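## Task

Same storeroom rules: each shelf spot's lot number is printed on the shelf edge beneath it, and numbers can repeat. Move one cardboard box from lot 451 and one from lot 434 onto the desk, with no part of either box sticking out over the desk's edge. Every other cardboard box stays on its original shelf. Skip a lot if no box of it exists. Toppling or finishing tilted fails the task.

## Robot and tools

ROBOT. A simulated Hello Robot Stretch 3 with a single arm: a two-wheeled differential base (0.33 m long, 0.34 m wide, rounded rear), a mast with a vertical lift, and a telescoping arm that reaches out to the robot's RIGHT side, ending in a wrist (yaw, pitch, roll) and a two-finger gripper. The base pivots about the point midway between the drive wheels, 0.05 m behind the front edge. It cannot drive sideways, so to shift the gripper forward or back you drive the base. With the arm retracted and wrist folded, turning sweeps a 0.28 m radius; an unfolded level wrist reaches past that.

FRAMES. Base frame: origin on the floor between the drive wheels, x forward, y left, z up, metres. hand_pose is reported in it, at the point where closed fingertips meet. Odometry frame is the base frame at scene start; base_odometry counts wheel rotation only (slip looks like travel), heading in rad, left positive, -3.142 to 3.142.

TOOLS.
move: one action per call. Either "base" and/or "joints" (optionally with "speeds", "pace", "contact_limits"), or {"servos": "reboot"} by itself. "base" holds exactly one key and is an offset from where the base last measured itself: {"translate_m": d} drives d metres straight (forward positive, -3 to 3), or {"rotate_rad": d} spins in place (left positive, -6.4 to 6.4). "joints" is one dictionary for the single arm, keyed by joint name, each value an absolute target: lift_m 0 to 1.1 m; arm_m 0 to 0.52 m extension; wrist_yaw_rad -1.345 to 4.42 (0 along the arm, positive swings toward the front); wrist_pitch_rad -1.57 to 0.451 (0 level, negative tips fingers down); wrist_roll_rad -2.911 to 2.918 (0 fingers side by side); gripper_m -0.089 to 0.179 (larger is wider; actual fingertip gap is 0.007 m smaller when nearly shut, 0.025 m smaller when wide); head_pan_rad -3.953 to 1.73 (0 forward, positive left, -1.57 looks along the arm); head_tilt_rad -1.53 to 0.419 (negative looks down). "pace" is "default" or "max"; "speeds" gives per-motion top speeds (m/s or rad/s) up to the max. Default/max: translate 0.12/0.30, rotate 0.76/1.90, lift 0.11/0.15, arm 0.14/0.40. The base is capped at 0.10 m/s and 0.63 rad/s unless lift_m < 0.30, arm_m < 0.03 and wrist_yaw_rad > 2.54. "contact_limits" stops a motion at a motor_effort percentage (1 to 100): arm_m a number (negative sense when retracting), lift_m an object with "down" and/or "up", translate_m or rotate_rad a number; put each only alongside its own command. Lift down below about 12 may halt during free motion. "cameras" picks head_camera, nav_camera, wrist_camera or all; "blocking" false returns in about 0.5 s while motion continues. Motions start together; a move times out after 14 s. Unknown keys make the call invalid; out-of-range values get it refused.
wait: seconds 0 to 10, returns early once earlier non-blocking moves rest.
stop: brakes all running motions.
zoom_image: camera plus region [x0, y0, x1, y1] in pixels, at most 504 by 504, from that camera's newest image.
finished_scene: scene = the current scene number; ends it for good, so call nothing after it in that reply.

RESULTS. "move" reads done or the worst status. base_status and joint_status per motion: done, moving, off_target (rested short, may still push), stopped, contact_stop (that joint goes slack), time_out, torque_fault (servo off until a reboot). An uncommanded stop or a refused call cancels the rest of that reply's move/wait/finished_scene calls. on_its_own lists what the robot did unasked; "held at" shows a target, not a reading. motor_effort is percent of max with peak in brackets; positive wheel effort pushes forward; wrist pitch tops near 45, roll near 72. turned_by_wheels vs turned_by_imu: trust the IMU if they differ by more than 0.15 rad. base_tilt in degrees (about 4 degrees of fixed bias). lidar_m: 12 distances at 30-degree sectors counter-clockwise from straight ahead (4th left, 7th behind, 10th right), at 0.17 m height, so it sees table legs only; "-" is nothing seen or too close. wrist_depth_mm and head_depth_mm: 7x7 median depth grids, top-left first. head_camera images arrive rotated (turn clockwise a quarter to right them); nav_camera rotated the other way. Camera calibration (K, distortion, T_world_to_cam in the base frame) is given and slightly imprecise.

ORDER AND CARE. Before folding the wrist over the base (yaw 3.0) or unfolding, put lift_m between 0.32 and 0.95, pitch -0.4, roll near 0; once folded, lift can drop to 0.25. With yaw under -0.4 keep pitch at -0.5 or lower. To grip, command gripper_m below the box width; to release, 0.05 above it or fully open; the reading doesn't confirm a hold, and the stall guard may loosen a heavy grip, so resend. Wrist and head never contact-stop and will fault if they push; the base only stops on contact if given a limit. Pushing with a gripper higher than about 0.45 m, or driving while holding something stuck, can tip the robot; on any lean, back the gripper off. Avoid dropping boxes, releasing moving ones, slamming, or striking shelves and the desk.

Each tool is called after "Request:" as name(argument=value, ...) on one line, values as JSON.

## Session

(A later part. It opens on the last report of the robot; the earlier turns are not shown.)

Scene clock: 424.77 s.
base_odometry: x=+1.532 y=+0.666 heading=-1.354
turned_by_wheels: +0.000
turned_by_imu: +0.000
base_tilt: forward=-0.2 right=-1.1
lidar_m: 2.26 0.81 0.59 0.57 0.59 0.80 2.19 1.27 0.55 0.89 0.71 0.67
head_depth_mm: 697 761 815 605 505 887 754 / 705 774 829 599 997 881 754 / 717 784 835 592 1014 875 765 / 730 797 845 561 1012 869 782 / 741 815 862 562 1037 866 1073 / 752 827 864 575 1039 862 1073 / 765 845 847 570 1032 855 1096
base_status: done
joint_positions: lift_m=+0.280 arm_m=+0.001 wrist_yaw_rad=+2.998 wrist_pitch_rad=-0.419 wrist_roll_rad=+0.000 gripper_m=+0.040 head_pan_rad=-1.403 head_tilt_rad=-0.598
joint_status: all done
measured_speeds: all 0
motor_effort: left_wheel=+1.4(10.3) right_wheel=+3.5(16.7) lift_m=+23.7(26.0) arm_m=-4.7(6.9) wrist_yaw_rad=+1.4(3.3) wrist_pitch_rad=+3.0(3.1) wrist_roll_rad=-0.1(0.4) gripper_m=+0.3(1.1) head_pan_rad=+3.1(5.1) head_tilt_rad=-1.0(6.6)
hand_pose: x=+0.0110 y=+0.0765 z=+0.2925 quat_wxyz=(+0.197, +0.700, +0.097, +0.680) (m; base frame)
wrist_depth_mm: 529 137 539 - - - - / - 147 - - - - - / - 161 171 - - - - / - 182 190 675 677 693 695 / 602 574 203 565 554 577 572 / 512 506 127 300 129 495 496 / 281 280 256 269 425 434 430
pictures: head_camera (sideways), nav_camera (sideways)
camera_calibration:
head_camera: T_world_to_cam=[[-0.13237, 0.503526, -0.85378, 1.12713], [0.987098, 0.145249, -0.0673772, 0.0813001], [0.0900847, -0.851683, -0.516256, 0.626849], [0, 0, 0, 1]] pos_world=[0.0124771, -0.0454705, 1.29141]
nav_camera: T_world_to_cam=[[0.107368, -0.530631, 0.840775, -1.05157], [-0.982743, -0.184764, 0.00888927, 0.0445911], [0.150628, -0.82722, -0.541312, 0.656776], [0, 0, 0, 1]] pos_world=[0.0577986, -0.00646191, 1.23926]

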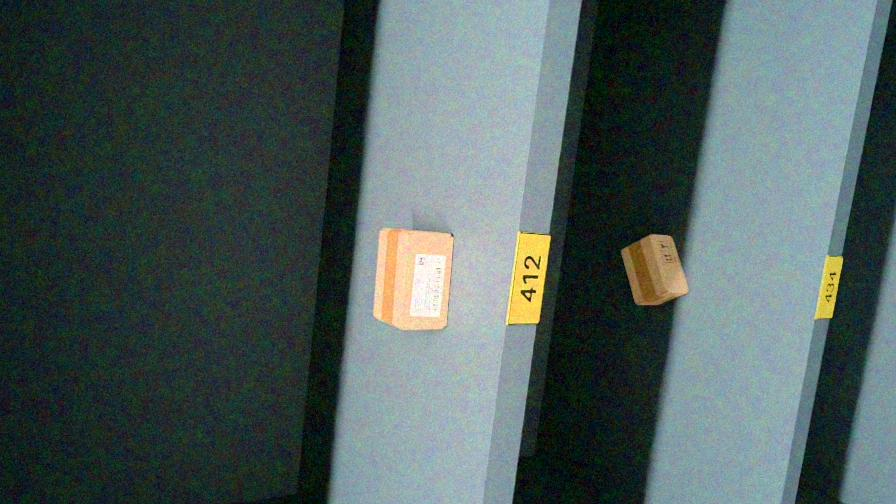

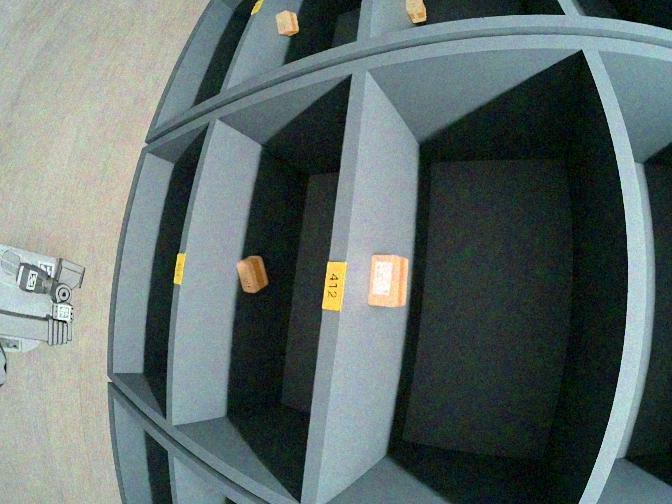

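Request:
move(joints={"lift_m": 0.68, "head_pan_rad": -1.57, "head_tilt_rad": -0.6}, pace="max")

Request:
move(joints={"wrist_yaw_rad": 0.0}, pace="max")

Request:
move(joints={"gripper_m": 0.179}, cameras=["wrist_camera"])

Request:
zoom_image(camera="wrist_camera", region=[200, 110, 360, 230])

Scene clock: 443.90 s.
move: done
base_odometry: x=+1.532 y=+0.666 heading=-1.354
turned_by_wheels: +0.000
turned_by_imu: +0.000
base_tilt: forward=-0.4 right=-1.1
lidar_m: 2.26 0.81 0.59 0.57 0.59 0.80 2.19 1.27 0.55 0.89 0.71 0.67
head_depth_mm: 723 794 844 601 827 836 788 / 720 793 845 597 1026 881 786 / 721 792 843 589 1019 872 783 / 719 792 839 586 1012 871 783 / 719 789 837 559 1006 864 777 / 718 789 840 547 1002 858 771 / 717 789 835 567 991 851 769
base_status: not commanded
joint_positions: lift_m=+0.680 arm_m=+0.001 wrist_yaw_rad=+2.998 wrist_pitch_rad=-0.418 wrist_roll_rad=+0.000 gripper_m=+0.040 head_pan_rad=-1.570 head_tilt_rad=-0.600
joint_status: all done
measured_speeds: all 0
motor_effort: left_wheel=+1.5(1.9) right_wheel=+3.6(4.8) lift_m=+27.9(33.6) arm_m=-0.7(3.2) wrist_yaw_rad=+1.4(3.0) wrist_pitch_rad=+2.9(3.1) wrist_roll_rad=+0.0(0.4) gripper_m=+0.2(1.1) head_pan_rad=-3.0(4.9) head_tilt_rad=-4.7(6.2)
hand_pose: x=+0.0110 y=+0.0765 z=+0.6926 quat_wxyz=(+0.197, +0.700, +0.097, +0.680) (m; base frame)
wrist_depth_mm: 528 137 534 - - - - / - 148 - - - - - / - 162 170 - - - - / - 178 188 - - - - / - - 201 - 152 - - / - - 127 151 126 939 959 / 848 853 262 854 828 840 845
pictures: none

Scene clock: 445.73 s.
move: done
base_odometry: x=+1.532 y=+0.666 heading=-1.354
turned_by_wheels: +0.000
turned_by_imu: +0.000
base_tilt: forward=-0.4 right=-1.2
lidar_m: 2.25 0.82 0.59 0.57 0.59 0.80 2.18 1.27 0.55 0.89 0.71 0.66
head_depth_mm: 722 792 842 605 825 836 785 / 719 796 850 596 1031 881 792 / 720 793 841 591 1018 872 785 / 719 791 836 587 1012 867 574 / 718 789 835 558 1007 866 776 / 718 789 836 547 1001 860 773 / 720 787 836 567 992 854 769
base_status: not commanded
joint_positions: lift_m=+0.680 arm_m=+0.001 wrist_yaw_rad=+0.003 wrist_pitch_rad=-0.418 wrist_roll_rad=+0.000 gripper_m=+0.040 head_pan_rad=-1.570 head_tilt_rad=-0.600
joint_status: all done
measured_speeds: all 0
motor_effort: left_wheel=+1.2(1.9) right_wheel=+3.6(4.5) lift_m=+23.4(27.5) arm_m=+0.0(1.5) wrist_yaw_rad=-2.7(7.7) wrist_pitch_rad=+3.0(3.1) wrist_roll_rad=-0.2(0.3) gripper_m=+0.5(0.9) head_pan_rad=-3.3(3.8) head_tilt_rad=-5.0(5.7)
hand_pose: x=-0.0208 y=-0.3699 z=+0.6926 quat_wxyz=(+0.692, +0.148, -0.691, -0.146) (m; base frame)
wrist_depth_mm: - - - - - 567 - / - - - - - 630 - / - - 483 - - 565 - / 490 489 464 480 477 472 454 / 404 404 401 385 380 396 387 / 344 343 125 330 130 336 335 / - 339 125 321 130 314 308
pictures: none

Scene clock: 447.67 s.
move: done
base_odometry: x=+1.532 y=+0.666 heading=-1.354
turned_by_wheels: +0.000
turned_by_imu: +0.000
base_tilt: forward=-0.2 right=-1.2
lidar_m: 2.25 0.82 0.59 0.57 0.59 0.80 2.18 1.27 0.55 0.89 0.71 0.67
head_depth_mm: 722 792 843 602 827 837 787 / 723 792 848 598 1025 879 790 / 720 793 839 589 1021 875 766 / 720 791 837 585 1012 870 741 / 720 788 837 560 1011 861 757 / 716 789 837 547 995 858 769 / 715 788 834 568 993 853 771
base_status: not commanded
joint_positions: lift_m=+0.680 arm_m=+0.001 wrist_yaw_rad=+0.003 wrist_pitch_rad=-0.418 wrist_roll_rad=+0.000 gripper_m=+0.179 head_pan_rad=-1.570 head_tilt_rad=-0.600
joint_status: all done
measured_speeds: all 0
motor_effort: left_wheel=+1.2(1.8) right_wheel=+4.1(4.6) lift_m=+23.7(24.4) arm_m=+1.1(1.1) wrist_yaw_rad=-3.9(4.6) wrist_pitch_rad=+2.8(3.1) wrist_roll_rad=+0.0(0.3) gripper_m=+0.7(85.2) head_pan_rad=-2.9(3.6) head_tilt_rad=-5.0(5.7)
hand_pose: x=-0.0208 y=-0.3699 z=+0.6926 quat_wxyz=(+0.692, +0.148, -0.691, -0.146) (m; base frame)
wrist_depth_mm: - - - - - 565 - / - - - - - 624 - / - - 478 - - 569 - / 490 485 463 481 478 476 454 / 417 405 400 400 395 395 392 / 123 321 343 344 339 335 333 / - 336 327 322 318 316 105
pictures: wrist_camera
camera_calibration:
wrist_camera: T_world_to_cam=[[-0.998878, -0.03993, -0.0254566, -0.0113207], [-0.00249939, 0.581282, -0.813699, 0.811099], [0.0472884, -0.812722, -0.580729, 0.268739], [0, 0, 0, 1]] pos_world=[-0.021989, -0.253519, 0.815766]

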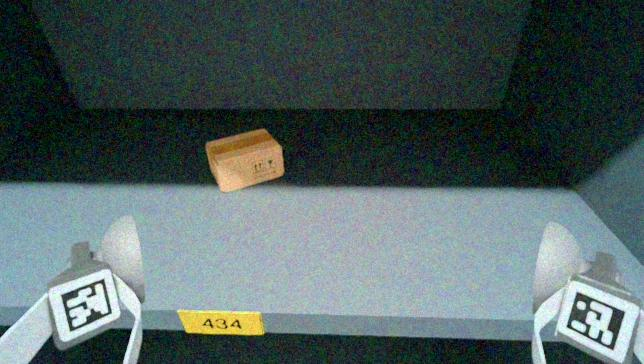

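Scaled by 3.150.

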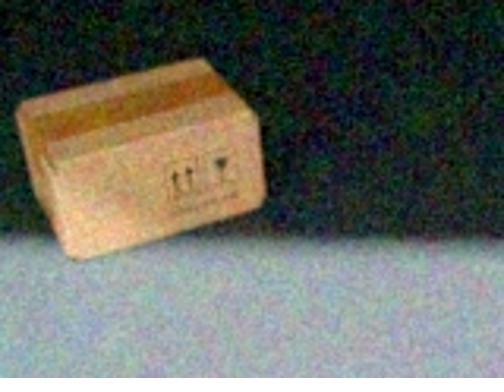

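Request:
move(base={"translate_m": 0.037}, joints={"wrist_yaw_rad": 0.457, "lift_m": 0.655})

Request:
move(joints={"arm_m": 0.322}, cameras=["wrist_camera"])

Scene clock: 477.47 s.
move: done
base_odometry: x=+1.540 y=+0.630 heading=-1.354
turned_by_wheels: +0.000
turned_by_imu: +0.000
base_tilt: forward=-0.3 right=-1.2
lidar_m: 2.26 0.81 0.59 0.57 0.59 0.80 2.19 0.63 0.58 0.89 0.66 0.64
head_depth_mm: 721 794 855 603 912 859 794 / 721 792 848 597 1024 881 790 / 721 793 840 590 1019 874 783 / 720 791 839 584 1012 868 778 / 717 791 837 553 1008 863 775 / 718 789 838 554 1002 861 771 / 719 789 837 566 996 857 767
base_status: done
joint_positions: lift_m=+0.655 arm_m=+0.001 wrist_yaw_rad=+0.454 wrist_pitch_rad=-0.418 wrist_roll_rad=+0.000 gripper_m=+0.179 head_pan_rad=-1.570 head_tilt_rad=-0.600
joint_status: all done
measured_speeds: all 0
motor_effort: left_wheel=+6.2(9.8) right_wheel=+5.4(9.7) lift_m=+23.9(25.8) arm_m=+2.8(3.5) wrist_yaw_rad=+2.4(5.6) wrist_pitch_rad=+2.8(3.1) wrist_roll_rad=-0.1(0.3) gripper_m=+0.6(1.0) head_pan_rad=-2.5(3.5) head_tilt_rad=-3.8(5.4)
hand_pose: x=+0.0769 y=-0.3472 z=+0.6676 quat_wxyz=(+0.707, +0.299, -0.640, +0.012) (m; base frame)
wrist_depth_mm: 373 452 - - - - - / 401 466 - - - - - / 432 479 530 522 448 488 514 / - 461 442 432 432 432 427 / - 146 382 362 359 359 358 / 123 139 - 330 315 305 305 / 790 804 - - - 277 105
pictures: none

Scene clock: 481.03 s.
move: done
base_odometry: x=+1.540 y=+0.630 heading=-1.354
turned_by_wheels: +0.000
turned_by_imu: +0.000
base_tilt: forward=-0.2 right=-1.1
lidar_m: 2.26 0.81 0.59 0.57 0.59 0.80 2.19 0.63 0.58 0.89 0.66 0.64
head_depth_mm: 723 792 854 603 913 858 794 / 722 792 846 596 1029 834 405 / 720 790 838 592 571 593 784 / 718 790 837 585 578 798 781 / 718 789 835 554 769 838 778 / 720 792 836 554 1000 858 772 / 717 787 834 567 992 855 768
base_status: not commanded
joint_positions: lift_m=+0.655 arm_m=+0.322 wrist_yaw_rad=+0.454 wrist_pitch_rad=-0.418 wrist_roll_rad=+0.000 gripper_m=+0.179 head_pan_rad=-1.570 head_tilt_rad=-0.600
joint_status: all done
measured_speeds: all 0
motor_effort: left_wheel=+6.4(6.9) right_wheel=+5.2(5.8) lift_m=+25.9(26.2) arm_m=+12.5(14.9) wrist_yaw_rad=+2.1(3.6) wrist_pitch_rad=+2.9(3.0) wrist_roll_rad=-0.1(0.4) gripper_m=+0.7(1.2) head_pan_rad=-3.3(3.6) head_tilt_rad=-4.6(5.6)
hand_pose: x=+0.0769 y=-0.6686 z=+0.6676 quat_wxyz=(+0.707, +0.299, -0.640, +0.012) (m; base frame)
wrist_depth_mm: 370 434 - - - - - / 385 458 - - - - - / 399 484 502 - - - - / 410 440 437 419 399 - - / 369 367 361 363 358 345 - / 123 293 311 306 306 306 302 / 259 265 270 217 253 261 105
pictures: wrist_camera
camera_calibration:
wrist_camera: T_world_to_cam=[[-0.881639, -0.471237, -0.0254648, -0.223682], [-0.255571, 0.522119, -0.81368, 0.944546], [0.396732, -0.710864, -0.580755, 0.0480472], [0, 0, 0, 1]] pos_world=[0.0251294, -0.564418, 0.790766]

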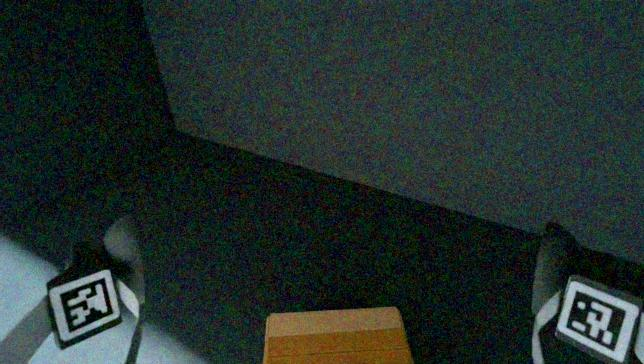

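Request:
move(joints={"lift_m": 0.554}, contact_limits={"lift_m": {"down": 15}}, cameras=["wrist_camera"])

Request:
move(joints={"gripper_m": 0.045}, cameras=["wrist_camera"])

Scene clock: 498.20 s.
move: done
base_odometry: x=+1.540 y=+0.630 heading=-1.354
turned_by_wheels: +0.000
turned_by_imu: +0.000
base_tilt: forward=-0.3 right=-1.1
lidar_m: 2.26 0.82 0.59 0.57 0.59 0.80 2.18 0.63 0.57 0.89 0.66 0.64
head_depth_mm: 721 794 853 602 915 861 793 / 720 795 846 596 1030 878 754 / 719 793 836 591 1020 626 741 / 721 788 835 586 1014 655 776 / 719 792 836 553 1005 817 772 / 718 789 837 553 999 847 772 / 716 790 836 567 990 855 770
base_status: not commanded
joint_positions: lift_m=+0.554 arm_m=+0.322 wrist_yaw_rad=+0.454 wrist_pitch_rad=-0.418 wrist_roll_rad=+0.000 gripper_m=+0.179 head_pan_rad=-1.570 head_tilt_rad=-0.600
joint_status: all done
measured_speeds: all 0
motor_effort: left_wheel=+6.3(6.9) right_wheel=+5.2(5.6) lift_m=+22.9(26.3) arm_m=+2.6(6.5) wrist_yaw_rad=+2.1(3.2) wrist_pitch_rad=+2.9(3.0) wrist_roll_rad=+0.0(0.3) gripper_m=+0.3(1.1) head_pan_rad=-2.2(3.1) head_tilt_rad=-4.0(5.2)
contact_limits: lift_m down 15 (down: maximum 72; up: maximum 65)
hand_pose: x=+0.0769 y=-0.6686 z=+0.5666 quat_wxyz=(+0.707, +0.299, -0.640, +0.012) (m; base frame)
wrist_depth_mm: 372 432 - - - - - / 384 433 423 - - - - / 342 340 338 333 314 310 - / 270 267 266 264 261 258 257 / 222 214 164 143 151 215 221 / 122 177 134 131 131 184 182 / 156 163 155 144 151 161 107
pictures: wrist_camera
camera_calibration:
wrist_camera: T_world_to_cam=[[-0.881639, -0.471237, -0.0254648, -0.226254], [-0.255571, 0.522119, -0.81368, 0.862365], [0.396732, -0.710864, -0.580755, -0.010609], [0, 0, 0, 1]] pos_world=[0.0251294, -0.564418, 0.689766]

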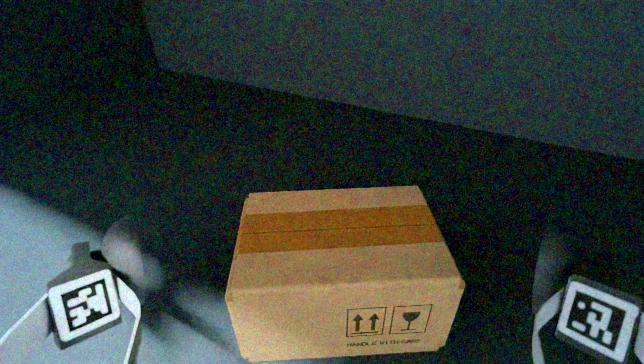

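Scene clock: 500.07 s.
move: done
base_odometry: x=+1.540 y=+0.630 heading=-1.354
turned_by_wheels: +0.000
turned_by_imu: +0.000
base_tilt: forward=-0.2 right=-1.2
lidar_m: 2.26 0.82 0.59 0.57 0.59 0.80 2.19 0.62 0.57 0.89 0.66 0.64
head_depth_mm: 722 794 853 602 914 861 791 / 721 792 853 597 1029 877 751 / 719 789 840 591 1023 628 737 / 716 789 840 584 1014 654 781 / 720 789 837 552 1006 819 777 / 717 788 838 554 1003 859 772 / 717 787 834 568 993 854 769
base_status: not commanded
joint_positions: lift_m=+0.554 arm_m=+0.322 wrist_yaw_rad=+0.454 wrist_pitch_rad=-0.413 wrist_roll_rad=+0.000 gripper_m=+0.046 head_pan_rad=-1.570 head_tilt_rad=-0.600
joint_status: all done
measured_speeds: all 0
motor_effort: left_wheel=+5.9(6.7) right_wheel=+5.0(5.8) lift_m=+23.1(24.1) arm_m=-1.7(2.8) wrist_yaw_rad=+1.6(4.0) wrist_pitch_rad=+2.1(3.1) wrist_roll_rad=-0.2(0.3) gripper_m=-18.4(93.0) head_pan_rad=-2.5(3.2) head_tilt_rad=-4.4(5.0)
contact_limits: lift_m down 15 (down: maximum 72; up: maximum 65)
hand_pose: x=+0.0772 y=-0.6692 z=+0.5677 quat_wxyz=(+0.707, +0.297, -0.641, +0.014) (m; base frame)
wrist_depth_mm: 371 435 - - - - - / 381 440 429 - - - - / 349 344 342 336 318 310 - / 273 271 270 268 263 263 260 / 225 224 150 149 148 217 217 / 191 185 135 136 135 180 185 / 170 156 156 156 155 155 166
pictures: wrist_camera
camera_calibration:
wrist_camera: T_world_to_cam=[[-0.88157, -0.471375, -0.0252916, -0.226441], [-0.253744, 0.518372, -0.816642, 0.862648], [0.398055, -0.71351, -0.57659, -0.0147165], [0, 0, 0, 1]] pos_world=[0.0251266, -0.564412, 0.690262]

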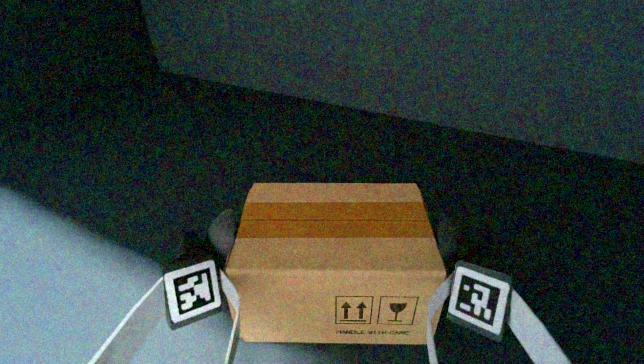

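Request:
move(joints={"lift_m": 0.65}, pace="max")

Request:
move(joints={"arm_m": 0.0}, speeds={"arm_m": 0.25})

Request:
move(joints={"wrist_yaw_rad": 2.62, "head_pan_rad": 0.0, "head_tilt_rad": -0.6}, cameras=["nav_camera", "wrist_camera"])

Scene clock: 561.70 s.
move: done
base_odometry: x=+1.540 y=+0.630 heading=-1.354
turned_by_wheels: +0.000
turned_by_imu: +0.000
base_tilt: forward=-0.3 right=-1.2
lidar_m: 2.25 0.81 0.59 0.57 0.59 0.80 2.18 0.63 0.57 0.89 0.66 0.64
head_depth_mm: 721 793 854 603 913 862 793 / 719 789 847 597 1027 833 420 / 719 791 839 590 578 596 784 / 721 790 840 584 585 664 782 / 717 787 840 553 771 843 776 / 719 789 838 553 1001 859 773 / 715 786 834 567 995 854 769
base_status: not commanded
joint_positions: lift_m=+0.650 arm_m=+0.322 wrist_yaw_rad=+0.455 wrist_pitch_rad=-0.422 wrist_roll_rad=+0.000 gripper_m=+0.046 head_pan_rad=-1.570 head_tilt_rad=-0.600
joint_status: all done
measured_speeds: all 0
motor_effort: left_wheel=+6.2(6.5) right_wheel=+5.1(5.7) lift_m=+30.9(34.1) arm_m=-10.9(10.9) wrist_yaw_rad=+1.3(2.6) wrist_pitch_rad=+3.7(3.7) wrist_roll_rad=+0.0(0.3) gripper_m=-17.2(18.3) head_pan_rad=-1.8(2.8) head_tilt_rad=-4.0(4.8)
hand_pose: x=+0.0768 y=-0.6682 z=+0.6618 quat_wxyz=(+0.707, +0.300, -0.640, +0.011) (m; base frame)
wrist_depth_mm: 372 433 - - - - - / 382 459 - - - - - / 395 482 488 - - - - / 400 431 428 422 178 - - / 358 370 152 151 150 348 326 / 306 306 137 136 135 288 296 / 274 250 249 157 248 247 257
pictures: none

Scene clock: 565.00 s.
move: done
base_odometry: x=+1.540 y=+0.630 heading=-1.354
turned_by_wheels: +0.000
turned_by_imu: +0.000
base_tilt: forward=-0.3 right=-1.2
lidar_m: 2.26 0.81 0.59 0.57 0.59 0.80 2.18 0.63 0.57 0.89 0.66 0.64
head_depth_mm: 720 793 857 603 914 859 797 / 722 791 849 595 1027 879 788 / 718 791 840 589 1026 875 783 / 717 790 836 585 1015 868 781 / 717 787 839 554 1008 864 587 / 718 788 836 554 1000 859 733 / 716 789 836 567 994 852 772
base_status: not commanded
joint_positions: lift_m=+0.650 arm_m=+0.001 wrist_yaw_rad=+0.455 wrist_pitch_rad=-0.422 wrist_roll_rad=+0.000 gripper_m=+0.046 head_pan_rad=-1.570 head_tilt_rad=-0.600
joint_status: all done
measured_speeds: all 0
motor_effort: left_wheel=+5.6(6.5) right_wheel=+4.9(5.7) lift_m=+29.5(31.9) arm_m=-12.3(14.4) wrist_yaw_rad=+1.9(2.7) wrist_pitch_rad=+3.6(3.7) wrist_roll_rad=+0.1(0.3) gripper_m=-17.6(18.3) head_pan_rad=-2.1(2.6) head_tilt_rad=-4.2(4.8)
hand_pose: x=+0.0768 y=-0.3468 z=+0.6618 quat_wxyz=(+0.707, +0.300, -0.640, +0.011) (m; base frame)
wrist_depth_mm: 378 457 - - - - - / 404 465 - - - - - / 434 482 512 513 507 504 498 / - 452 430 427 424 420 414 / - - 152 151 150 350 348 / 926 - 137 136 135 289 300 / 855 790 154 153 150 125 260
pictures: none

Scene clock: 567.23 s.
move: done
base_odometry: x=+1.540 y=+0.630 heading=-1.354
turned_by_wheels: +0.000
turned_by_imu: +0.000
base_tilt: forward=-0.3 right=-1.2
lidar_m: 2.26 0.81 0.59 0.57 0.59 0.80 2.19 0.63 0.58 0.89 0.66 0.64
head_depth_mm: 1270 1286 1391 1489 1244 1408 1185 / 1949 2083 2238 1691 1730 1474 1244 / 1961 2156 2414 2461 1846 1482 1233 / 1963 2155 2382 2464 1846 1466 1223 / 1960 2143 2393 2392 1820 1464 1222 / 1970 2127 2350 2310 1819 1458 1214 / 1656 1692 1717 1751 1683 1449 1205
base_status: not commanded
joint_positions: lift_m=+0.650 arm_m=+0.001 wrist_yaw_rad=+2.617 wrist_pitch_rad=-0.422 wrist_roll_rad=+0.000 gripper_m=+0.046 head_pan_rad=+0.008 head_tilt_rad=-0.600
joint_status: all done
measured_speeds: translate_m=+0.000 rotate_rad=+0.000 lift_m=+0.000 arm_m=+0.000 wrist_yaw_rad=+0.000 wrist_pitch_rad=+0.000 wrist_roll_rad=+0.000 head_pan_rad=-0.024 head_tilt_rad=+0.000
motor_effort: left_wheel=+6.2(6.3) right_wheel=+4.9(5.8) lift_m=+27.9(29.9) arm_m=-8.0(12.4) wrist_yaw_rad=+2.1(5.5) wrist_pitch_rad=+3.5(3.7) wrist_roll_rad=+0.2(0.4) gripper_m=-17.8(18.2) head_pan_rad=-3.0(4.9) head_tilt_rad=-3.3(7.1)
hand_pose: x=+0.0909 y=+0.0482 z=+0.6618 quat_wxyz=(+0.323, +0.706, -0.036, +0.630) (m; base frame)
wrist_depth_mm: 479 515 - - - - - / 507 536 - - - - - / 531 - - - - - - / - - - 178 - - - / - - 152 151 150 - - / 193 - 137 136 135 892 937 / 197 779 777 157 778 766 805
pictures: nav_camera (sideways), wrist_camera
camera_calibration:
nav_camera: T_world_to_cam=[[0.542508, 0.0214256, 0.839777, -1.05292], [0.0257971, -0.999628, 0.00883863, 0.0384914], [0.839654, 0.0168688, -0.542859, 0.654628], [0, 0, 0, 1]] pos_world=[0.0205659, 0.0499939, 1.23925]
wrist_camera: T_world_to_cam=[[0.882987, -0.468702, -0.0255634, -0.0340992], [-0.292025, -0.505876, -0.811672, 0.62064], [0.3675, 0.724161, -0.583554, 0.484076], [0, 0, 0, 1]] pos_world=[0.0334536, -0.0525641, 0.785369]

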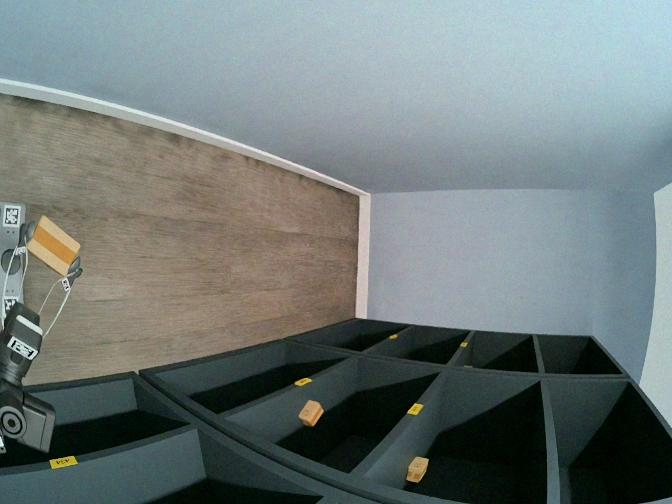

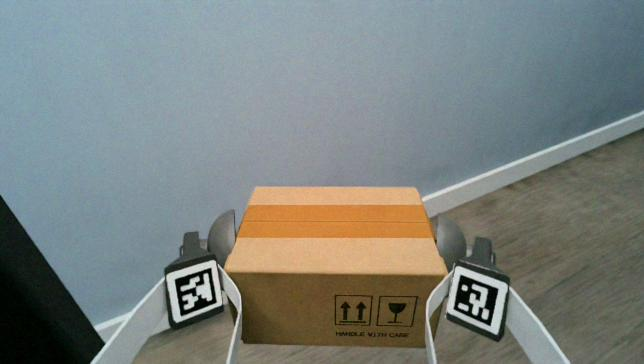

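Request:
move(joints={"lift_m": 0.288}, pace="max", contact_limits={"lift_m": {"down": 16}})

Request:
move(base={"translate_m": -1.83}, speeds={"translate_m": 0.3})

Request:
move(base={"rotate_rad": -1.571}, speeds={"rotate_rad": 1.2}, cameras=["nav_camera", "wrist_camera"])

Scene clock: 577.83 s.
move: done
base_odometry: x=+1.540 y=+0.630 heading=-1.354
turned_by_wheels: +0.000
turned_by_imu: +0.000
base_tilt: forward=-0.2 right=-1.2
lidar_m: 2.27 0.81 0.59 0.57 0.59 0.80 2.18 0.63 0.57 0.89 0.66 0.64
head_depth_mm: 1212 1284 1404 1497 1240 1403 1192 / 1954 2072 2247 1662 1725 1447 1241 / 1971 2153 2394 2464 1852 1467 1232 / 1967 2148 2389 2448 1842 1470 1220 / 1966 2141 2386 2434 1816 1466 1221 / 1963 2137 2353 2288 1811 1450 1214 / 1704 1722 1749 1788 1693 1451 1212
base_status: not commanded
joint_positions: lift_m=+0.288 arm_m=+0.001 wrist_yaw_rad=+2.617 wrist_pitch_rad=-0.423 wrist_roll_rad=+0.000 gripper_m=+0.046 head_pan_rad=+0.000 head_tilt_rad=-0.600
joint_status: all done
measured_speeds: all 0
motor_effort: left_wheel=+6.1(6.4) right_wheel=+5.4(5.7) lift_m=+23.5(27.9) arm_m=+2.4(3.4) wrist_yaw_rad=+1.1(3.7) wrist_pitch_rad=+3.7(3.8) wrist_roll_rad=-0.1(0.4) gripper_m=-17.4(18.1) head_pan_rad=-3.0(4.0) head_tilt_rad=-2.4(4.0)
contact_limits: lift_m down 16 (down: maximum 72; up: maximum 65)
hand_pose: x=+0.0909 y=+0.0481 z=+0.2997 quat_wxyz=(+0.323, +0.706, -0.036, +0.629) (m; base frame)
wrist_depth_mm: 475 521 - - - - - / 500 532 - - - - - / 526 - - - 843 874 881 / - - 673 720 707 710 703 / 588 599 152 151 150 587 578 / 220 510 137 136 135 487 496 / 197 265 158 157 419 415 435
pictures: none

Scene clock: 586.80 s.
move: done
base_odometry: x=+1.146 y=+2.417 heading=-1.354
turned_by_wheels: +0.000
turned_by_imu: -0.002
base_tilt: forward=-0.4 right=-1.1
lidar_m: 2.22 0.80 0.58 0.56 0.58 0.57 0.54 0.56 0.77 2.06 0.67 0.66
head_depth_mm: 1666 1247 1361 1432 1253 1412 1192 / 1943 2034 2210 1733 1702 1481 1241 / 3436 3640 3171 2482 1849 1475 1232 / 3507 3831 3649 2458 1842 1473 1226 / 3486 3784 3584 2432 1826 1456 1224 / 2548 2624 2686 2310 1798 1455 1217 / 1673 1700 1725 1762 1685 1459 1208
base_status: done
joint_positions: lift_m=+0.288 arm_m=+0.001 wrist_yaw_rad=+2.617 wrist_pitch_rad=-0.423 wrist_roll_rad=+0.000 gripper_m=+0.046 head_pan_rad=+0.000 head_tilt_rad=-0.600
joint_status: not commanded
measured_speeds: all 0
motor_effort: left_wheel=-4.0(14.5) right_wheel=-9.1(13.0) lift_m=+30.0(32.1) arm_m=+12.5(13.3) wrist_yaw_rad=+1.9(3.7) wrist_pitch_rad=+3.7(3.8) wrist_roll_rad=-0.1(0.4) gripper_m=-18.0(18.2) head_pan_rad=-2.6(3.8) head_tilt_rad=-3.1(3.9)
contact_limits: lift_m down 16 (down: maximum 72; up: maximum 65)
hand_pose: x=+0.0908 y=+0.0481 z=+0.2997 quat_wxyz=(+0.323, +0.706, -0.036, +0.629) (m; base frame)
wrist_depth_mm: 466 509 - - - - - / 497 529 - - - - - / 524 - - - 838 894 884 / 543 - 666 721 700 702 693 / 570 596 152 151 150 590 586 / 220 513 136 136 135 483 498 / 197 265 159 157 418 417 436
pictures: none

Scene clock: 589.97 s.
move: done
base_odometry: x=+1.146 y=+2.417 heading=-2.925
turned_by_wheels: -1.571
turned_by_imu: -1.545
base_tilt: forward=-0.4 right=-1.1
lidar_m: 2.17 0.67 0.65 2.12 0.79 0.58 0.56 0.58 0.56 0.54 0.57 0.78
head_depth_mm: 1585 1541 1505 1466 1440 1373 1223 / 2398 2278 2182 2101 1793 1492 1236 / 2618 2889 3116 2480 1836 1487 1230 / 2643 2904 3138 2478 1832 1459 1228 / 2619 2908 3154 2410 1822 1463 1226 / 2596 2920 3164 2418 1814 1447 1215 / 2663 2814 3088 2377 1800 1447 1213
base_status: done
joint_positions: lift_m=+0.288 arm_m=+0.001 wrist_yaw_rad=+2.617 wrist_pitch_rad=-0.423 wrist_roll_rad=+0.000 gripper_m=+0.046 head_pan_rad=+0.000 head_tilt_rad=-0.600
joint_status: not commanded
measured_speeds: all 0
motor_effort: left_wheel=+7.8(13.0) right_wheel=-11.3(13.4) lift_m=+30.1(31.3) arm_m=+2.8(13.4) wrist_yaw_rad=+2.9(3.4) wrist_pitch_rad=+3.6(3.9) wrist_roll_rad=+0.3(0.3) gripper_m=-17.3(18.1) head_pan_rad=-3.1(3.5) head_tilt_rad=-3.1(3.4)
contact_limits: lift_m down 16 (down: maximum 72; up: maximum 65)
hand_pose: x=+0.0908 y=+0.0481 z=+0.2997 quat_wxyz=(+0.323, +0.706, -0.036, +0.629) (m; base frame)
wrist_depth_mm: - - - - - - - / - - - - - - - / 933 929 930 890 812 841 880 / 735 729 722 712 712 702 694 / 608 597 152 151 150 593 576 / 219 512 137 136 135 486 498 / 197 266 159 157 418 417 435
pictures: nav_camera (sideways), wrist_camera
camera_calibration:
nav_camera: T_world_to_cam=[[0.542663, 0.0170296, 0.839778, -1.05291], [0.0177246, -0.999804, 0.00882109, 0.0385421], [0.839763, 0.0100979, -0.542858, 0.654644], [0, 0, 0, 1]] pos_world=[0.0209479, 0.0498547, 1.23925]
wrist_camera: T_world_to_cam=[[0.883027, -0.468622, -0.0256251, -0.0433269], [-0.29229, -0.506403, -0.811248, 0.326536], [0.367192, 0.723844, -0.584141, 0.273013], [0, 0, 0, 1]] pos_world=[0.0334541, -0.0525634, 0.423269]

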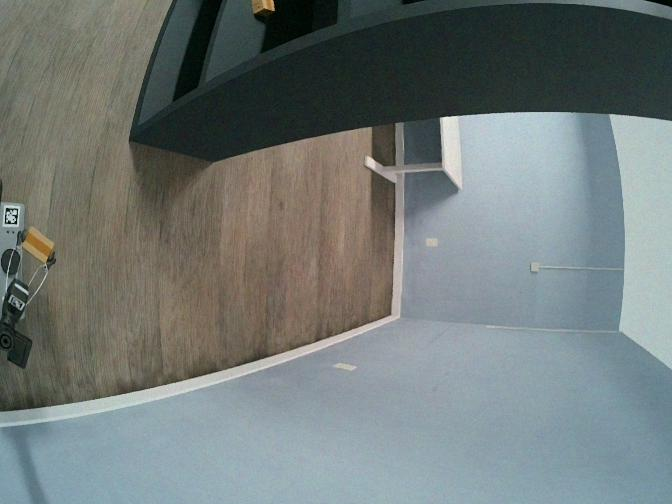

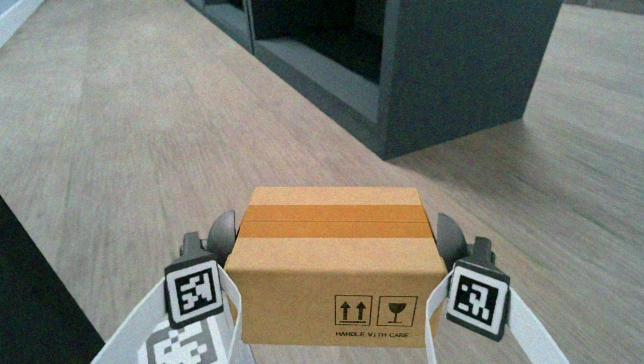

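Request:
move(base={"translate_m": 1.25}, speeds={"translate_m": 0.3})

Request:
move(base={"rotate_rad": 1.147}, speeds={"rotate_rad": 1.2})

Request:
move(base={"translate_m": 1.664}, speeds={"translate_m": 0.3}, joints={"head_pan_rad": -1.57, "head_tilt_rad": -0.5})

Request:
move(base={"rotate_rad": 0.4236}, joints={"lift_m": 0.85}, pace="max")

Request:
move(joints={"wrist_yaw_rad": 0.0}, cameras=["head_camera", "wrist_camera"])

Scene clock: 617.03 s.
move: done
base_odometry: x=-0.074 y=+2.148 heading=-2.925
turned_by_wheels: +0.000
turned_by_imu: +0.001
base_tilt: forward=-0.4 right=-1.1
lidar_m: 1.95 1.72 2.37 1.28 0.59 0.67 1.80 0.78 0.58 0.55 0.58 0.79
head_depth_mm: 1569 1562 1531 1507 1460 1393 1236 / 1604 1763 1928 2077 1818 1501 1240 / 1600 1767 1961 2172 1844 1487 1237 / 1610 1770 1958 2151 1838 1465 1227 / 1603 1762 1969 2158 1819 1466 1220 / 1608 1760 1959 2158 1803 1457 1214 / 1615 1772 1961 2151 1792 1450 1211
base_status: done
joint_positions: lift_m=+0.288 arm_m=+0.001 wrist_yaw_rad=+2.617 wrist_pitch_rad=-0.423 wrist_roll_rad=+0.000 gripper_m=+0.046 head_pan_rad=+0.000 head_tilt_rad=-0.600
joint_status: not commanded
measured_speeds: all 0
motor_effort: left_wheel=+6.2(13.6) right_wheel=+4.5(11.7) lift_m=+27.7(29.5) arm_m=-12.2(13.4) wrist_yaw_rad=+1.7(4.1) wrist_pitch_rad=+3.9(3.9) wrist_roll_rad=+0.0(0.4) gripper_m=-17.4(18.3) head_pan_rad=-2.7(3.5) head_tilt_rad=-2.1(3.1)
contact_limits: lift_m down 16 (down: maximum 72; up: maximum 65)
hand_pose: x=+0.0908 y=+0.0482 z=+0.2997 quat_wxyz=(+0.323, +0.706, -0.036, +0.629) (m; base frame)
wrist_depth_mm: - - - - - - - / - - - - - - - / 937 936 923 914 891 889 874 / 737 729 726 712 706 705 695 / 601 602 152 151 150 580 575 / 219 513 137 136 135 488 501 / 198 265 158 157 419 418 435
pictures: none

Scene clock: 619.77 s.
move: done
base_odometry: x=-0.074 y=+2.148 heading=-1.778
turned_by_wheels: +1.147
turned_by_imu: +1.129
base_tilt: forward=-0.2 right=-1.2
lidar_m: 2.59 0.97 0.58 0.74 1.59 0.72 0.56 0.55 0.60 0.88 1.95 1.72
head_depth_mm: 2378 2450 1952 2388 1878 1498 1238 / 2699 2813 2181 2417 1853 1492 1234 / 3184 3270 3314 2449 1861 1482 1232 / 3652 - 3762 2445 1826 1470 1224 / 3544 3763 3613 2437 1817 1460 1223 / 3517 3754 3567 2406 1800 1460 1215 / 3216 3523 3479 2366 1796 1449 1211
base_status: done
joint_positions: lift_m=+0.288 arm_m=+0.001 wrist_yaw_rad=+2.617 wrist_pitch_rad=-0.423 wrist_roll_rad=+0.000 gripper_m=+0.046 head_pan_rad=+0.000 head_tilt_rad=-0.600
joint_status: not commanded
measured_speeds: all 0
motor_effort: left_wheel=-9.0(12.4) right_wheel=+8.8(13.1) lift_m=+27.1(27.8) arm_m=-13.1(13.4) wrist_yaw_rad=+1.1(4.0) wrist_pitch_rad=+3.7(3.9) wrist_roll_rad=-0.1(0.3) gripper_m=-17.4(17.9) head_pan_rad=-2.5(3.1) head_tilt_rad=-1.3(2.8)
contact_limits: lift_m down 16 (down: maximum 72; up: maximum 65)
hand_pose: x=+0.0908 y=+0.0482 z=+0.2997 quat_wxyz=(+0.323, +0.706, -0.036, +0.629) (m; base frame)
wrist_depth_mm: - - - 581 - - - / - - - 640 - - - / 947 914 873 696 876 881 857 / 734 729 722 713 705 705 691 / 610 605 152 151 150 593 577 / 220 511 137 136 135 484 495 / 197 265 159 157 418 419 432
pictures: none

Scene clock: 628.17 s.
move: done
base_odometry: x=-0.417 y=+0.519 heading=-1.778
turned_by_wheels: +0.000
turned_by_imu: +0.001
base_tilt: forward=-0.4 right=-1.2
lidar_m: 1.98 2.22 1.32 1.03 1.02 1.09 2.08 2.06 1.64 1.02 0.63 1.01
head_depth_mm: 1333 1470 1630 1813 954 1592 1320 / 1268 1384 1525 1652 950 1480 1319 / 1206 1313 1442 1347 943 803 1314 / 1148 1249 1364 1335 931 768 1306 / 1103 1185 1290 1319 927 715 1300 / 1057 1136 1232 1286 918 711 1231 / 1016 1090 1174 1216 913 709 1192
base_status: done
joint_positions: lift_m=+0.288 arm_m=+0.001 wrist_yaw_rad=+2.617 wrist_pitch_rad=-0.423 wrist_roll_rad=+0.000 gripper_m=+0.046 head_pan_rad=-1.570 head_tilt_rad=-0.500
joint_status: all done
measured_speeds: all 0
motor_effort: left_wheel=+6.2(11.2) right_wheel=+5.0(14.7) lift_m=+25.4(27.2) arm_m=-11.3(13.4) wrist_yaw_rad=+2.3(3.2) wrist_pitch_rad=+3.7(3.9) wrist_roll_rad=-0.1(0.4) gripper_m=-17.4(18.1) head_pan_rad=+3.0(5.0) head_tilt_rad=+2.9(7.6)
contact_limits: lift_m down 16 (down: maximum 72; up: maximum 65)
hand_pose: x=+0.0908 y=+0.0482 z=+0.2997 quat_wxyz=(+0.323, +0.706, -0.036, +0.629) (m; base frame)
wrist_depth_mm: - - - - - - - / - - - - - - - / 871 917 904 895 897 881 883 / 736 732 727 721 708 699 702 / 605 603 152 151 150 584 583 / 221 513 137 136 135 484 496 / 198 263 158 157 419 418 435
pictures: none

Scene clock: 632.70 s.
move: done
base_odometry: x=-0.417 y=+0.519 heading=-1.355
turned_by_wheels: +0.423
turned_by_imu: +0.416
base_tilt: forward=-0.4 right=-1.3
lidar_m: 2.22 1.45 1.05 1.02 1.05 1.44 2.06 1.81 1.01 0.63 0.64 1.76
head_depth_mm: 1051 1135 1248 1303 960 735 1300 / 1050 1137 1236 1302 948 728 1278 / 1050 1133 1233 1299 946 723 1274 / 1046 1130 1241 1304 934 720 1241 / 1047 1134 1235 1294 928 715 1272 / 1047 1130 1228 1286 917 711 1198 / 1042 1129 1225 1298 915 709 1254
base_status: done
joint_positions: lift_m=+0.850 arm_m=+0.001 wrist_yaw_rad=+2.617 wrist_pitch_rad=-0.423 wrist_roll_rad=+0.000 gripper_m=+0.046 head_pan_rad=-1.570 head_tilt_rad=-0.500
joint_status: all done
measured_speeds: all 0
motor_effort: left_wheel=-5.0(14.5) right_wheel=+7.2(14.0) lift_m=+31.4(35.2) arm_m=-13.2(13.5) wrist_yaw_rad=+2.1(3.6) wrist_pitch_rad=+3.8(3.9) wrist_roll_rad=+0.2(0.3) gripper_m=-17.6(18.2) head_pan_rad=+2.5(3.9) head_tilt_rad=+2.8(4.6)
hand_pose: x=+0.0908 y=+0.0481 z=+0.8615 quat_wxyz=(+0.323, +0.706, -0.035, +0.629) (m; base frame)
wrist_depth_mm: 830 - - - - - - / - 927 - - - - - / - - - - - - - / - - - - - - - / - - 152 151 150 - - / 210 123 137 136 135 - - / 197 - 963 157 960 957 -
pictures: none

Scene clock: 635.03 s.
move: done
base_odometry: x=-0.417 y=+0.519 heading=-1.355
turned_by_wheels: +0.000
turned_by_imu: +0.000
base_tilt: forward=-0.4 right=-1.2
lidar_m: 2.22 1.45 1.06 1.02 1.05 1.43 2.06 1.81 1.02 0.63 0.64 1.76
head_depth_mm: 1055 1137 1240 1302 958 733 1283 / 1055 1133 1233 1298 947 730 1286 / 1049 1129 1238 1300 941 724 435 / 1046 1133 1235 1300 935 720 294 / 1046 1129 1230 1299 928 715 989 / 1042 1127 1223 1300 921 711 1199 / 1042 1128 1229 1288 916 708 1258
base_status: not commanded
joint_positions: lift_m=+0.850 arm_m=+0.001 wrist_yaw_rad=+0.003 wrist_pitch_rad=-0.423 wrist_roll_rad=+0.000 gripper_m=+0.046 head_pan_rad=-1.570 head_tilt_rad=-0.500
joint_status: all done
measured_speeds: all 0
motor_effort: left_wheel=-5.2(5.5) right_wheel=+6.9(7.8) lift_m=+31.4(32.5) arm_m=-11.5(12.9) wrist_yaw_rad=-3.6(6.5) wrist_pitch_rad=+3.9(3.9) wrist_roll_rad=-0.1(0.3) gripper_m=-17.5(18.2) head_pan_rad=+2.1(3.2) head_tilt_rad=+2.0(3.1)
hand_pose: x=-0.0208 y=-0.3693 z=+0.8615 quat_wxyz=(+0.692, +0.150, -0.691, -0.148) (m; base frame)
wrist_depth_mm: - - - - - - - / - - - - - - - / - - - - - - - / - - - 178 - - - / - - 152 151 150 - - / - - 137 136 135 125 - / - 984 975 157 951 125 -
pictures: head_camera (sideways), wrist_camera
camera_calibration:
head_camera: T_world_to_cam=[[-0.0466731, 0.431991, -0.900669, 1.18775], [0.997513, -0.0275159, -0.0648892, 0.0779909], [-0.0528143, -0.901458, -0.429633, 0.515053], [0, 0, 0, 1]] pos_world=[0.0048413, -0.0466539, 1.29612]
wrist_camera: T_world_to_cam=[[-0.998883, -0.03967, -0.0256724, -0.00672744], [-0.00239961, 0.58519, -0.810893, 0.947256], [0.0471914, -0.809925, -0.584631, 0.371721], [0, 0, 0, 1]] pos_world=[-0.0219889, -0.253525, 0.98527]

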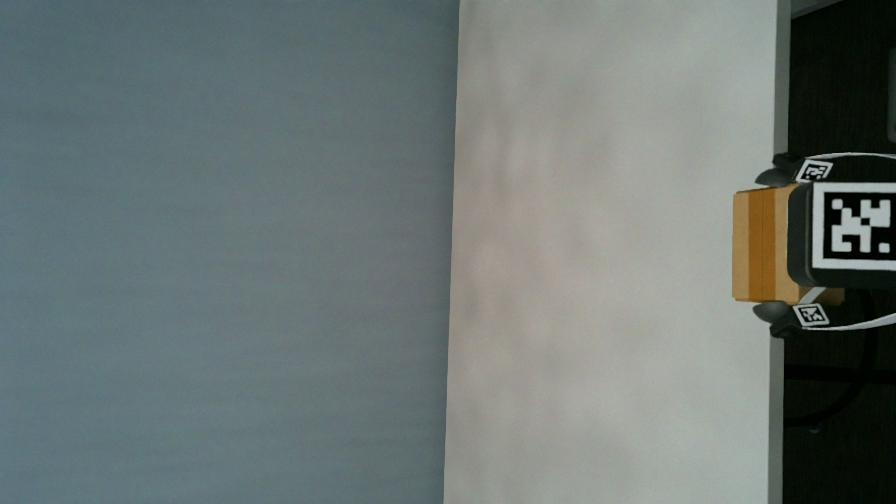

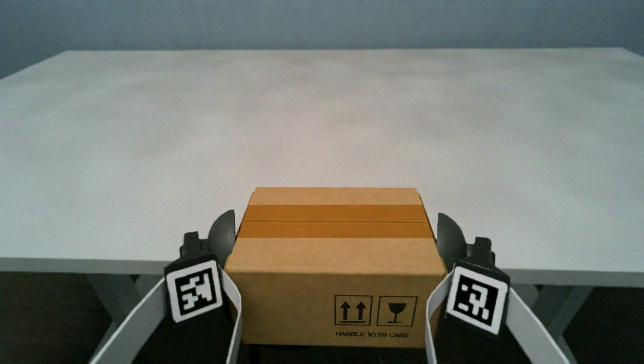

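Request:
move(joints={"arm_m": 0.23, "lift_m": 0.775}, speeds={"arm_m": 0.2})

Request:
move(joints={"lift_m": 0.737}, speeds={"lift_m": 0.03}, contact_limits={"lift_m": {"down": 13}}, cameras=["wrist_camera"])

Scene clock: 645.43 s.
move: done
base_odometry: x=-0.417 y=+0.519 heading=-1.355
turned_by_wheels: +0.000
turned_by_imu: +0.000
base_tilt: forward=-0.3 right=-1.3
lidar_m: 2.22 1.45 1.05 1.02 1.05 1.44 2.05 1.81 1.02 0.64 0.64 1.76
head_depth_mm: 1058 1141 1244 1306 957 731 317 / 1049 1137 1233 1307 952 382 333 / 1051 1135 1234 1298 944 418 1248 / 1044 1129 1229 1301 934 439 1216 / 1045 1133 1229 1306 928 700 1267 / 1041 1124 1236 1296 920 711 1201 / 1042 1126 1225 1284 914 707 1258
base_status: not commanded
joint_positions: lift_m=+0.775 arm_m=+0.230 wrist_yaw_rad=+0.003 wrist_pitch_rad=-0.423 wrist_roll_rad=+0.000 gripper_m=+0.046 head_pan_rad=-1.570 head_tilt_rad=-0.500
joint_status: all done
measured_speeds: all 0
motor_effort: left_wheel=-5.0(5.5) right_wheel=+7.0(7.9) lift_m=+31.1(32.4) arm_m=+13.1(14.9) wrist_yaw_rad=-2.9(4.6) wrist_pitch_rad=+3.9(4.0) wrist_roll_rad=-0.2(0.4) gripper_m=-17.5(18.1) head_pan_rad=+1.6(2.7) head_tilt_rad=-0.1(1.7)
hand_pose: x=-0.0209 y=-0.5987 z=+0.7865 quat_wxyz=(+0.692, +0.150, -0.691, -0.148) (m; base frame)
wrist_depth_mm: - - - - - - - / - - - - - - - / - - - - - - - / - - - 179 - - - / - - 152 151 150 - - / - - 137 136 135 - - / - - 154 153 151 110 -
pictures: none

Scene clock: 647.13 s.
move: done
base_odometry: x=-0.417 y=+0.519 heading=-1.355
turned_by_wheels: +0.000
turned_by_imu: +0.000
base_tilt: forward=-0.4 right=-1.3
lidar_m: 2.22 1.45 1.06 1.01 1.05 1.43 2.05 1.81 1.02 0.63 0.64 1.76
head_depth_mm: 1050 1139 1236 1301 957 733 1287 / 1050 1140 1239 1304 952 452 364 / 1052 1129 1231 1301 940 438 435 / 1049 1135 1231 1301 934 458 1205 / 1045 1131 1229 1299 929 713 1266 / 1046 1128 1228 1292 921 711 1199 / 1041 1128 1230 1289 912 707 1254
base_status: not commanded
joint_positions: lift_m=+0.737 arm_m=+0.230 wrist_yaw_rad=+0.003 wrist_pitch_rad=-0.401 wrist_roll_rad=+0.001 gripper_m=+0.046 head_pan_rad=-1.570 head_tilt_rad=-0.500
joint_status: all done
measured_speeds: all 0
motor_effort: left_wheel=-5.0(5.4) right_wheel=+7.3(7.8) lift_m=+21.4(29.2) arm_m=+9.1(12.9) wrist_yaw_rad=-3.3(4.6) wrist_pitch_rad=-0.3(3.9) wrist_roll_rad=-0.5(0.7) gripper_m=-17.8(18.0) head_pan_rad=+1.7(2.3) head_tilt_rad=+0.1(1.0)
contact_limits: lift_m down 13 (down: maximum 72; up: maximum 65)
hand_pose: x=-0.0208 y=-0.6015 z=+0.7535 quat_wxyz=(+0.693, +0.142, -0.693, -0.140) (m; base frame)
wrist_depth_mm: - - - - - - - / - - - - - - - / - - - - - - - / - - - 175 - - - / - - 151 150 148 - - / - - 136 136 135 - - / - - 152 155 152 110 -
pictures: wrist_camera
camera_calibration:
wrist_camera: T_world_to_cam=[[-0.998875, -0.0396711, -0.025971, -0.0185105], [-0.0010989, 0.566947, -0.823754, 0.994308], [0.0474034, -0.822799, -0.566353, 0.0989998], [0, 0, 0, 1]] pos_world=[-0.0220899, -0.482997, 0.874653]

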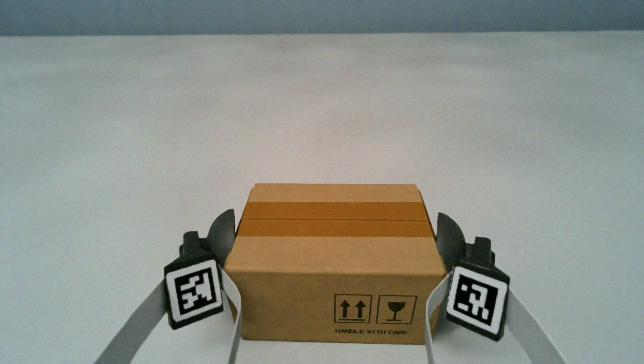

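Request:
move(joints={"gripper_m": 0.179})

Request:
move(joints={"arm_m": 0.0, "head_pan_rad": -1.2, "head_tilt_rad": -0.5}, speeds={"arm_m": 0.2})

Request:
move(cameras=["nav_camera", "wrist_camera"])

Scene clock: 654.87 s.
move: done
base_odometry: x=-0.417 y=+0.519 heading=-1.355
turned_by_wheels: +0.000
turned_by_imu: +0.000
base_tilt: forward=-0.3 right=-1.2
lidar_m: 2.22 1.45 1.05 1.02 1.05 1.43 2.06 1.82 1.02 0.64 0.64 1.77
head_depth_mm: 1048 1135 1245 1309 959 734 1281 / 1049 1138 1239 1307 953 453 363 / 1051 1133 1237 1305 941 438 435 / 1048 1132 1227 1294 938 465 1207 / 1043 1129 1234 1295 929 693 1274 / 1040 1130 1225 1293 923 711 1201 / 1039 1124 1223 1290 913 707 1252
base_status: not commanded
joint_positions: lift_m=+0.737 arm_m=+0.230 wrist_yaw_rad=+0.003 wrist_pitch_rad=-0.412 wrist_roll_rad=+0.001 gripper_m=+0.179 head_pan_rad=-1.570 head_tilt_rad=-0.500
joint_status: all done
measured_speeds: all 0
motor_effort: left_wheel=-5.0(5.4) right_wheel=+6.2(8.0) lift_m=+31.1(31.4) arm_m=+1.3(4.7) wrist_yaw_rad=-2.1(4.2) wrist_pitch_rad=+1.7(1.9) wrist_roll_rad=-0.6(0.8) gripper_m=+0.3(82.3) head_pan_rad=+1.0(1.8) head_tilt_rad=-0.8(2.1)
contact_limits: lift_m down 13 (down: maximum 72; up: maximum 65)
hand_pose: x=-0.0208 y=-0.6001 z=+0.7510 quat_wxyz=(+0.692, +0.146, -0.692, -0.144) (m; base frame)
wrist_depth_mm: - - - - - - - / - - - - - - - / - - - - - - - / - - - 176 168 - - / - 143 146 141 145 - - / - 126 140 139 136 - - / - - - 154 153 - 105
pictures: none

Scene clock: 657.70 s.
move: done
base_odometry: x=-0.417 y=+0.519 heading=-1.355
turned_by_wheels: +0.000
turned_by_imu: +0.000
base_tilt: forward=-0.4 right=-1.3
lidar_m: 2.21 1.44 1.06 1.02 1.05 1.43 2.05 1.81 1.02 0.63 0.64 1.76
head_depth_mm: 1014 1078 1170 1231 960 691 645 / 1044 1121 1212 1286 949 704 984 / 1083 1159 1254 1309 940 723 1247 / 1123 1211 1311 1333 934 720 1272 / 1159 1262 1361 1322 926 762 1299 / 1209 1305 1441 1301 919 789 1289 / 1260 1378 1498 1616 850 1449 1284
base_status: not commanded
joint_positions: lift_m=+0.737 arm_m=+0.001 wrist_yaw_rad=+0.003 wrist_pitch_rad=-0.413 wrist_roll_rad=+0.001 gripper_m=+0.179 head_pan_rad=-1.199 head_tilt_rad=-0.500
joint_status: all done
measured_speeds: all 0
motor_effort: left_wheel=-4.9(5.4) right_wheel=+6.6(7.9) lift_m=+23.0(31.3) arm_m=-12.2(14.4) wrist_yaw_rad=-3.7(4.5) wrist_pitch_rad=+1.9(2.0) wrist_roll_rad=-0.6(0.8) gripper_m=+0.8(1.1) head_pan_rad=-3.0(5.6) head_tilt_rad=-2.1(5.7)
contact_limits: lift_m down 13 (down: maximum 72; up: maximum 65)
hand_pose: x=-0.0208 y=-0.3706 z=+0.7509 quat_wxyz=(+0.692, +0.146, -0.692, -0.144) (m; base frame)
wrist_depth_mm: - - - - - - - / - - - 334 - - - / - - - 343 - - - / - - - - - - - / - - - - - - - / 122 - - - - - - / 118 900 920 911 916 875 105
pictures: none

Scene clock: 657.70 s.
base_odometry: x=-0.417 y=+0.519 heading=-1.355
turned_by_wheels: +0.000
turned_by_imu: +0.000
base_tilt: forward=-0.4 right=-1.3
lidar_m: 2.21 1.44 1.06 1.02 1.05 1.43 2.05 1.81 1.02 0.63 0.64 1.76
head_depth_mm: 1014 1078 1170 1231 960 691 645 / 1044 1121 1212 1286 949 704 984 / 1083 1159 1254 1309 940 723 1247 / 1123 1211 1311 1333 934 720 1272 / 1159 1262 1361 1322 926 762 1299 / 1209 1305 1441 1301 919 789 1289 / 1260 1378 1498 1616 850 1449 1284
base_status: not commanded
joint_positions: lift_m=+0.737 arm_m=+0.001 wrist_yaw_rad=+0.003 wrist_pitch_rad=-0.413 wrist_roll_rad=+0.001 gripper_m=+0.179 head_pan_rad=-1.199 head_tilt_rad=-0.500
joint_status: all done
measured_speeds: all 0
motor_effort: left_wheel=-4.9(5.4) right_wheel=+6.6(7.9) lift_m=+23.0(31.3) arm_m=-12.2(14.4) wrist_yaw_rad=-3.7(4.5) wrist_pitch_rad=+1.9(2.0) wrist_roll_rad=-0.6(0.8) gripper_m=+0.8(1.1) head_pan_rad=-3.0(5.6) head_tilt_rad=-2.1(5.7)
contact_limits: lift_m down 13 (down: maximum 72; up: maximum 65)
hand_pose: x=-0.0208 y=-0.3706 z=+0.7509 quat_wxyz=(+0.692, +0.146, -0.692, -0.144) (m; base frame)
wrist_depth_mm: - - - - - - - / - - - 334 - - - / - - - 343 - - - / - - - - - - - / - - - - - - - / 122 - - - - - - / 118 900 920 911 916 875 105
pictures: nav_camera (sideways), wrist_camera
camera_calibration:
nav_camera: T_world_to_cam=[[0.181582, -0.418329, 0.88996, -1.11614], [-0.92524, -0.379237, 0.0105187, 0.0421828], [0.333105, -0.825336, -0.455918, 0.544584], [0, 0, 0, 1]] pos_world=[0.0602959, -0.00145037, 1.24116]
wrist_camera: T_world_to_cam=[[-0.998875, -0.0393597, -0.02644, -0.00895156], [-0.00109949, 0.576697, -0.816958, 0.859675], [0.047403, -0.81601, -0.576091, 0.297316], [0, 0, 0, 1]] pos_world=[-0.0220899, -0.253512, 0.873362]

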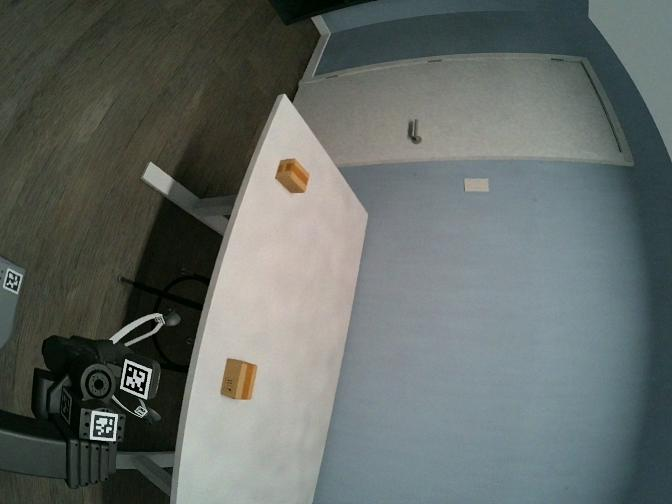

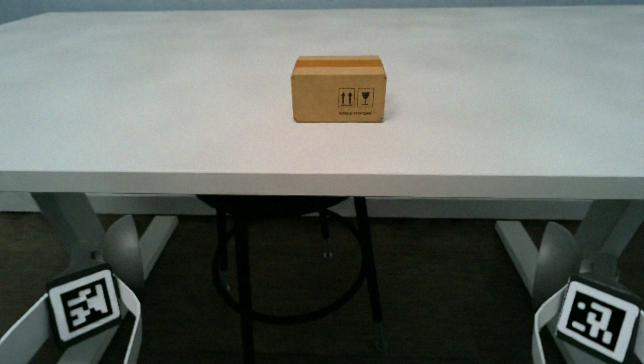

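Both boxes are on the desk, well inside its edges.

Request:
finished_scene(scene=2)

The scene is finished: the task was done.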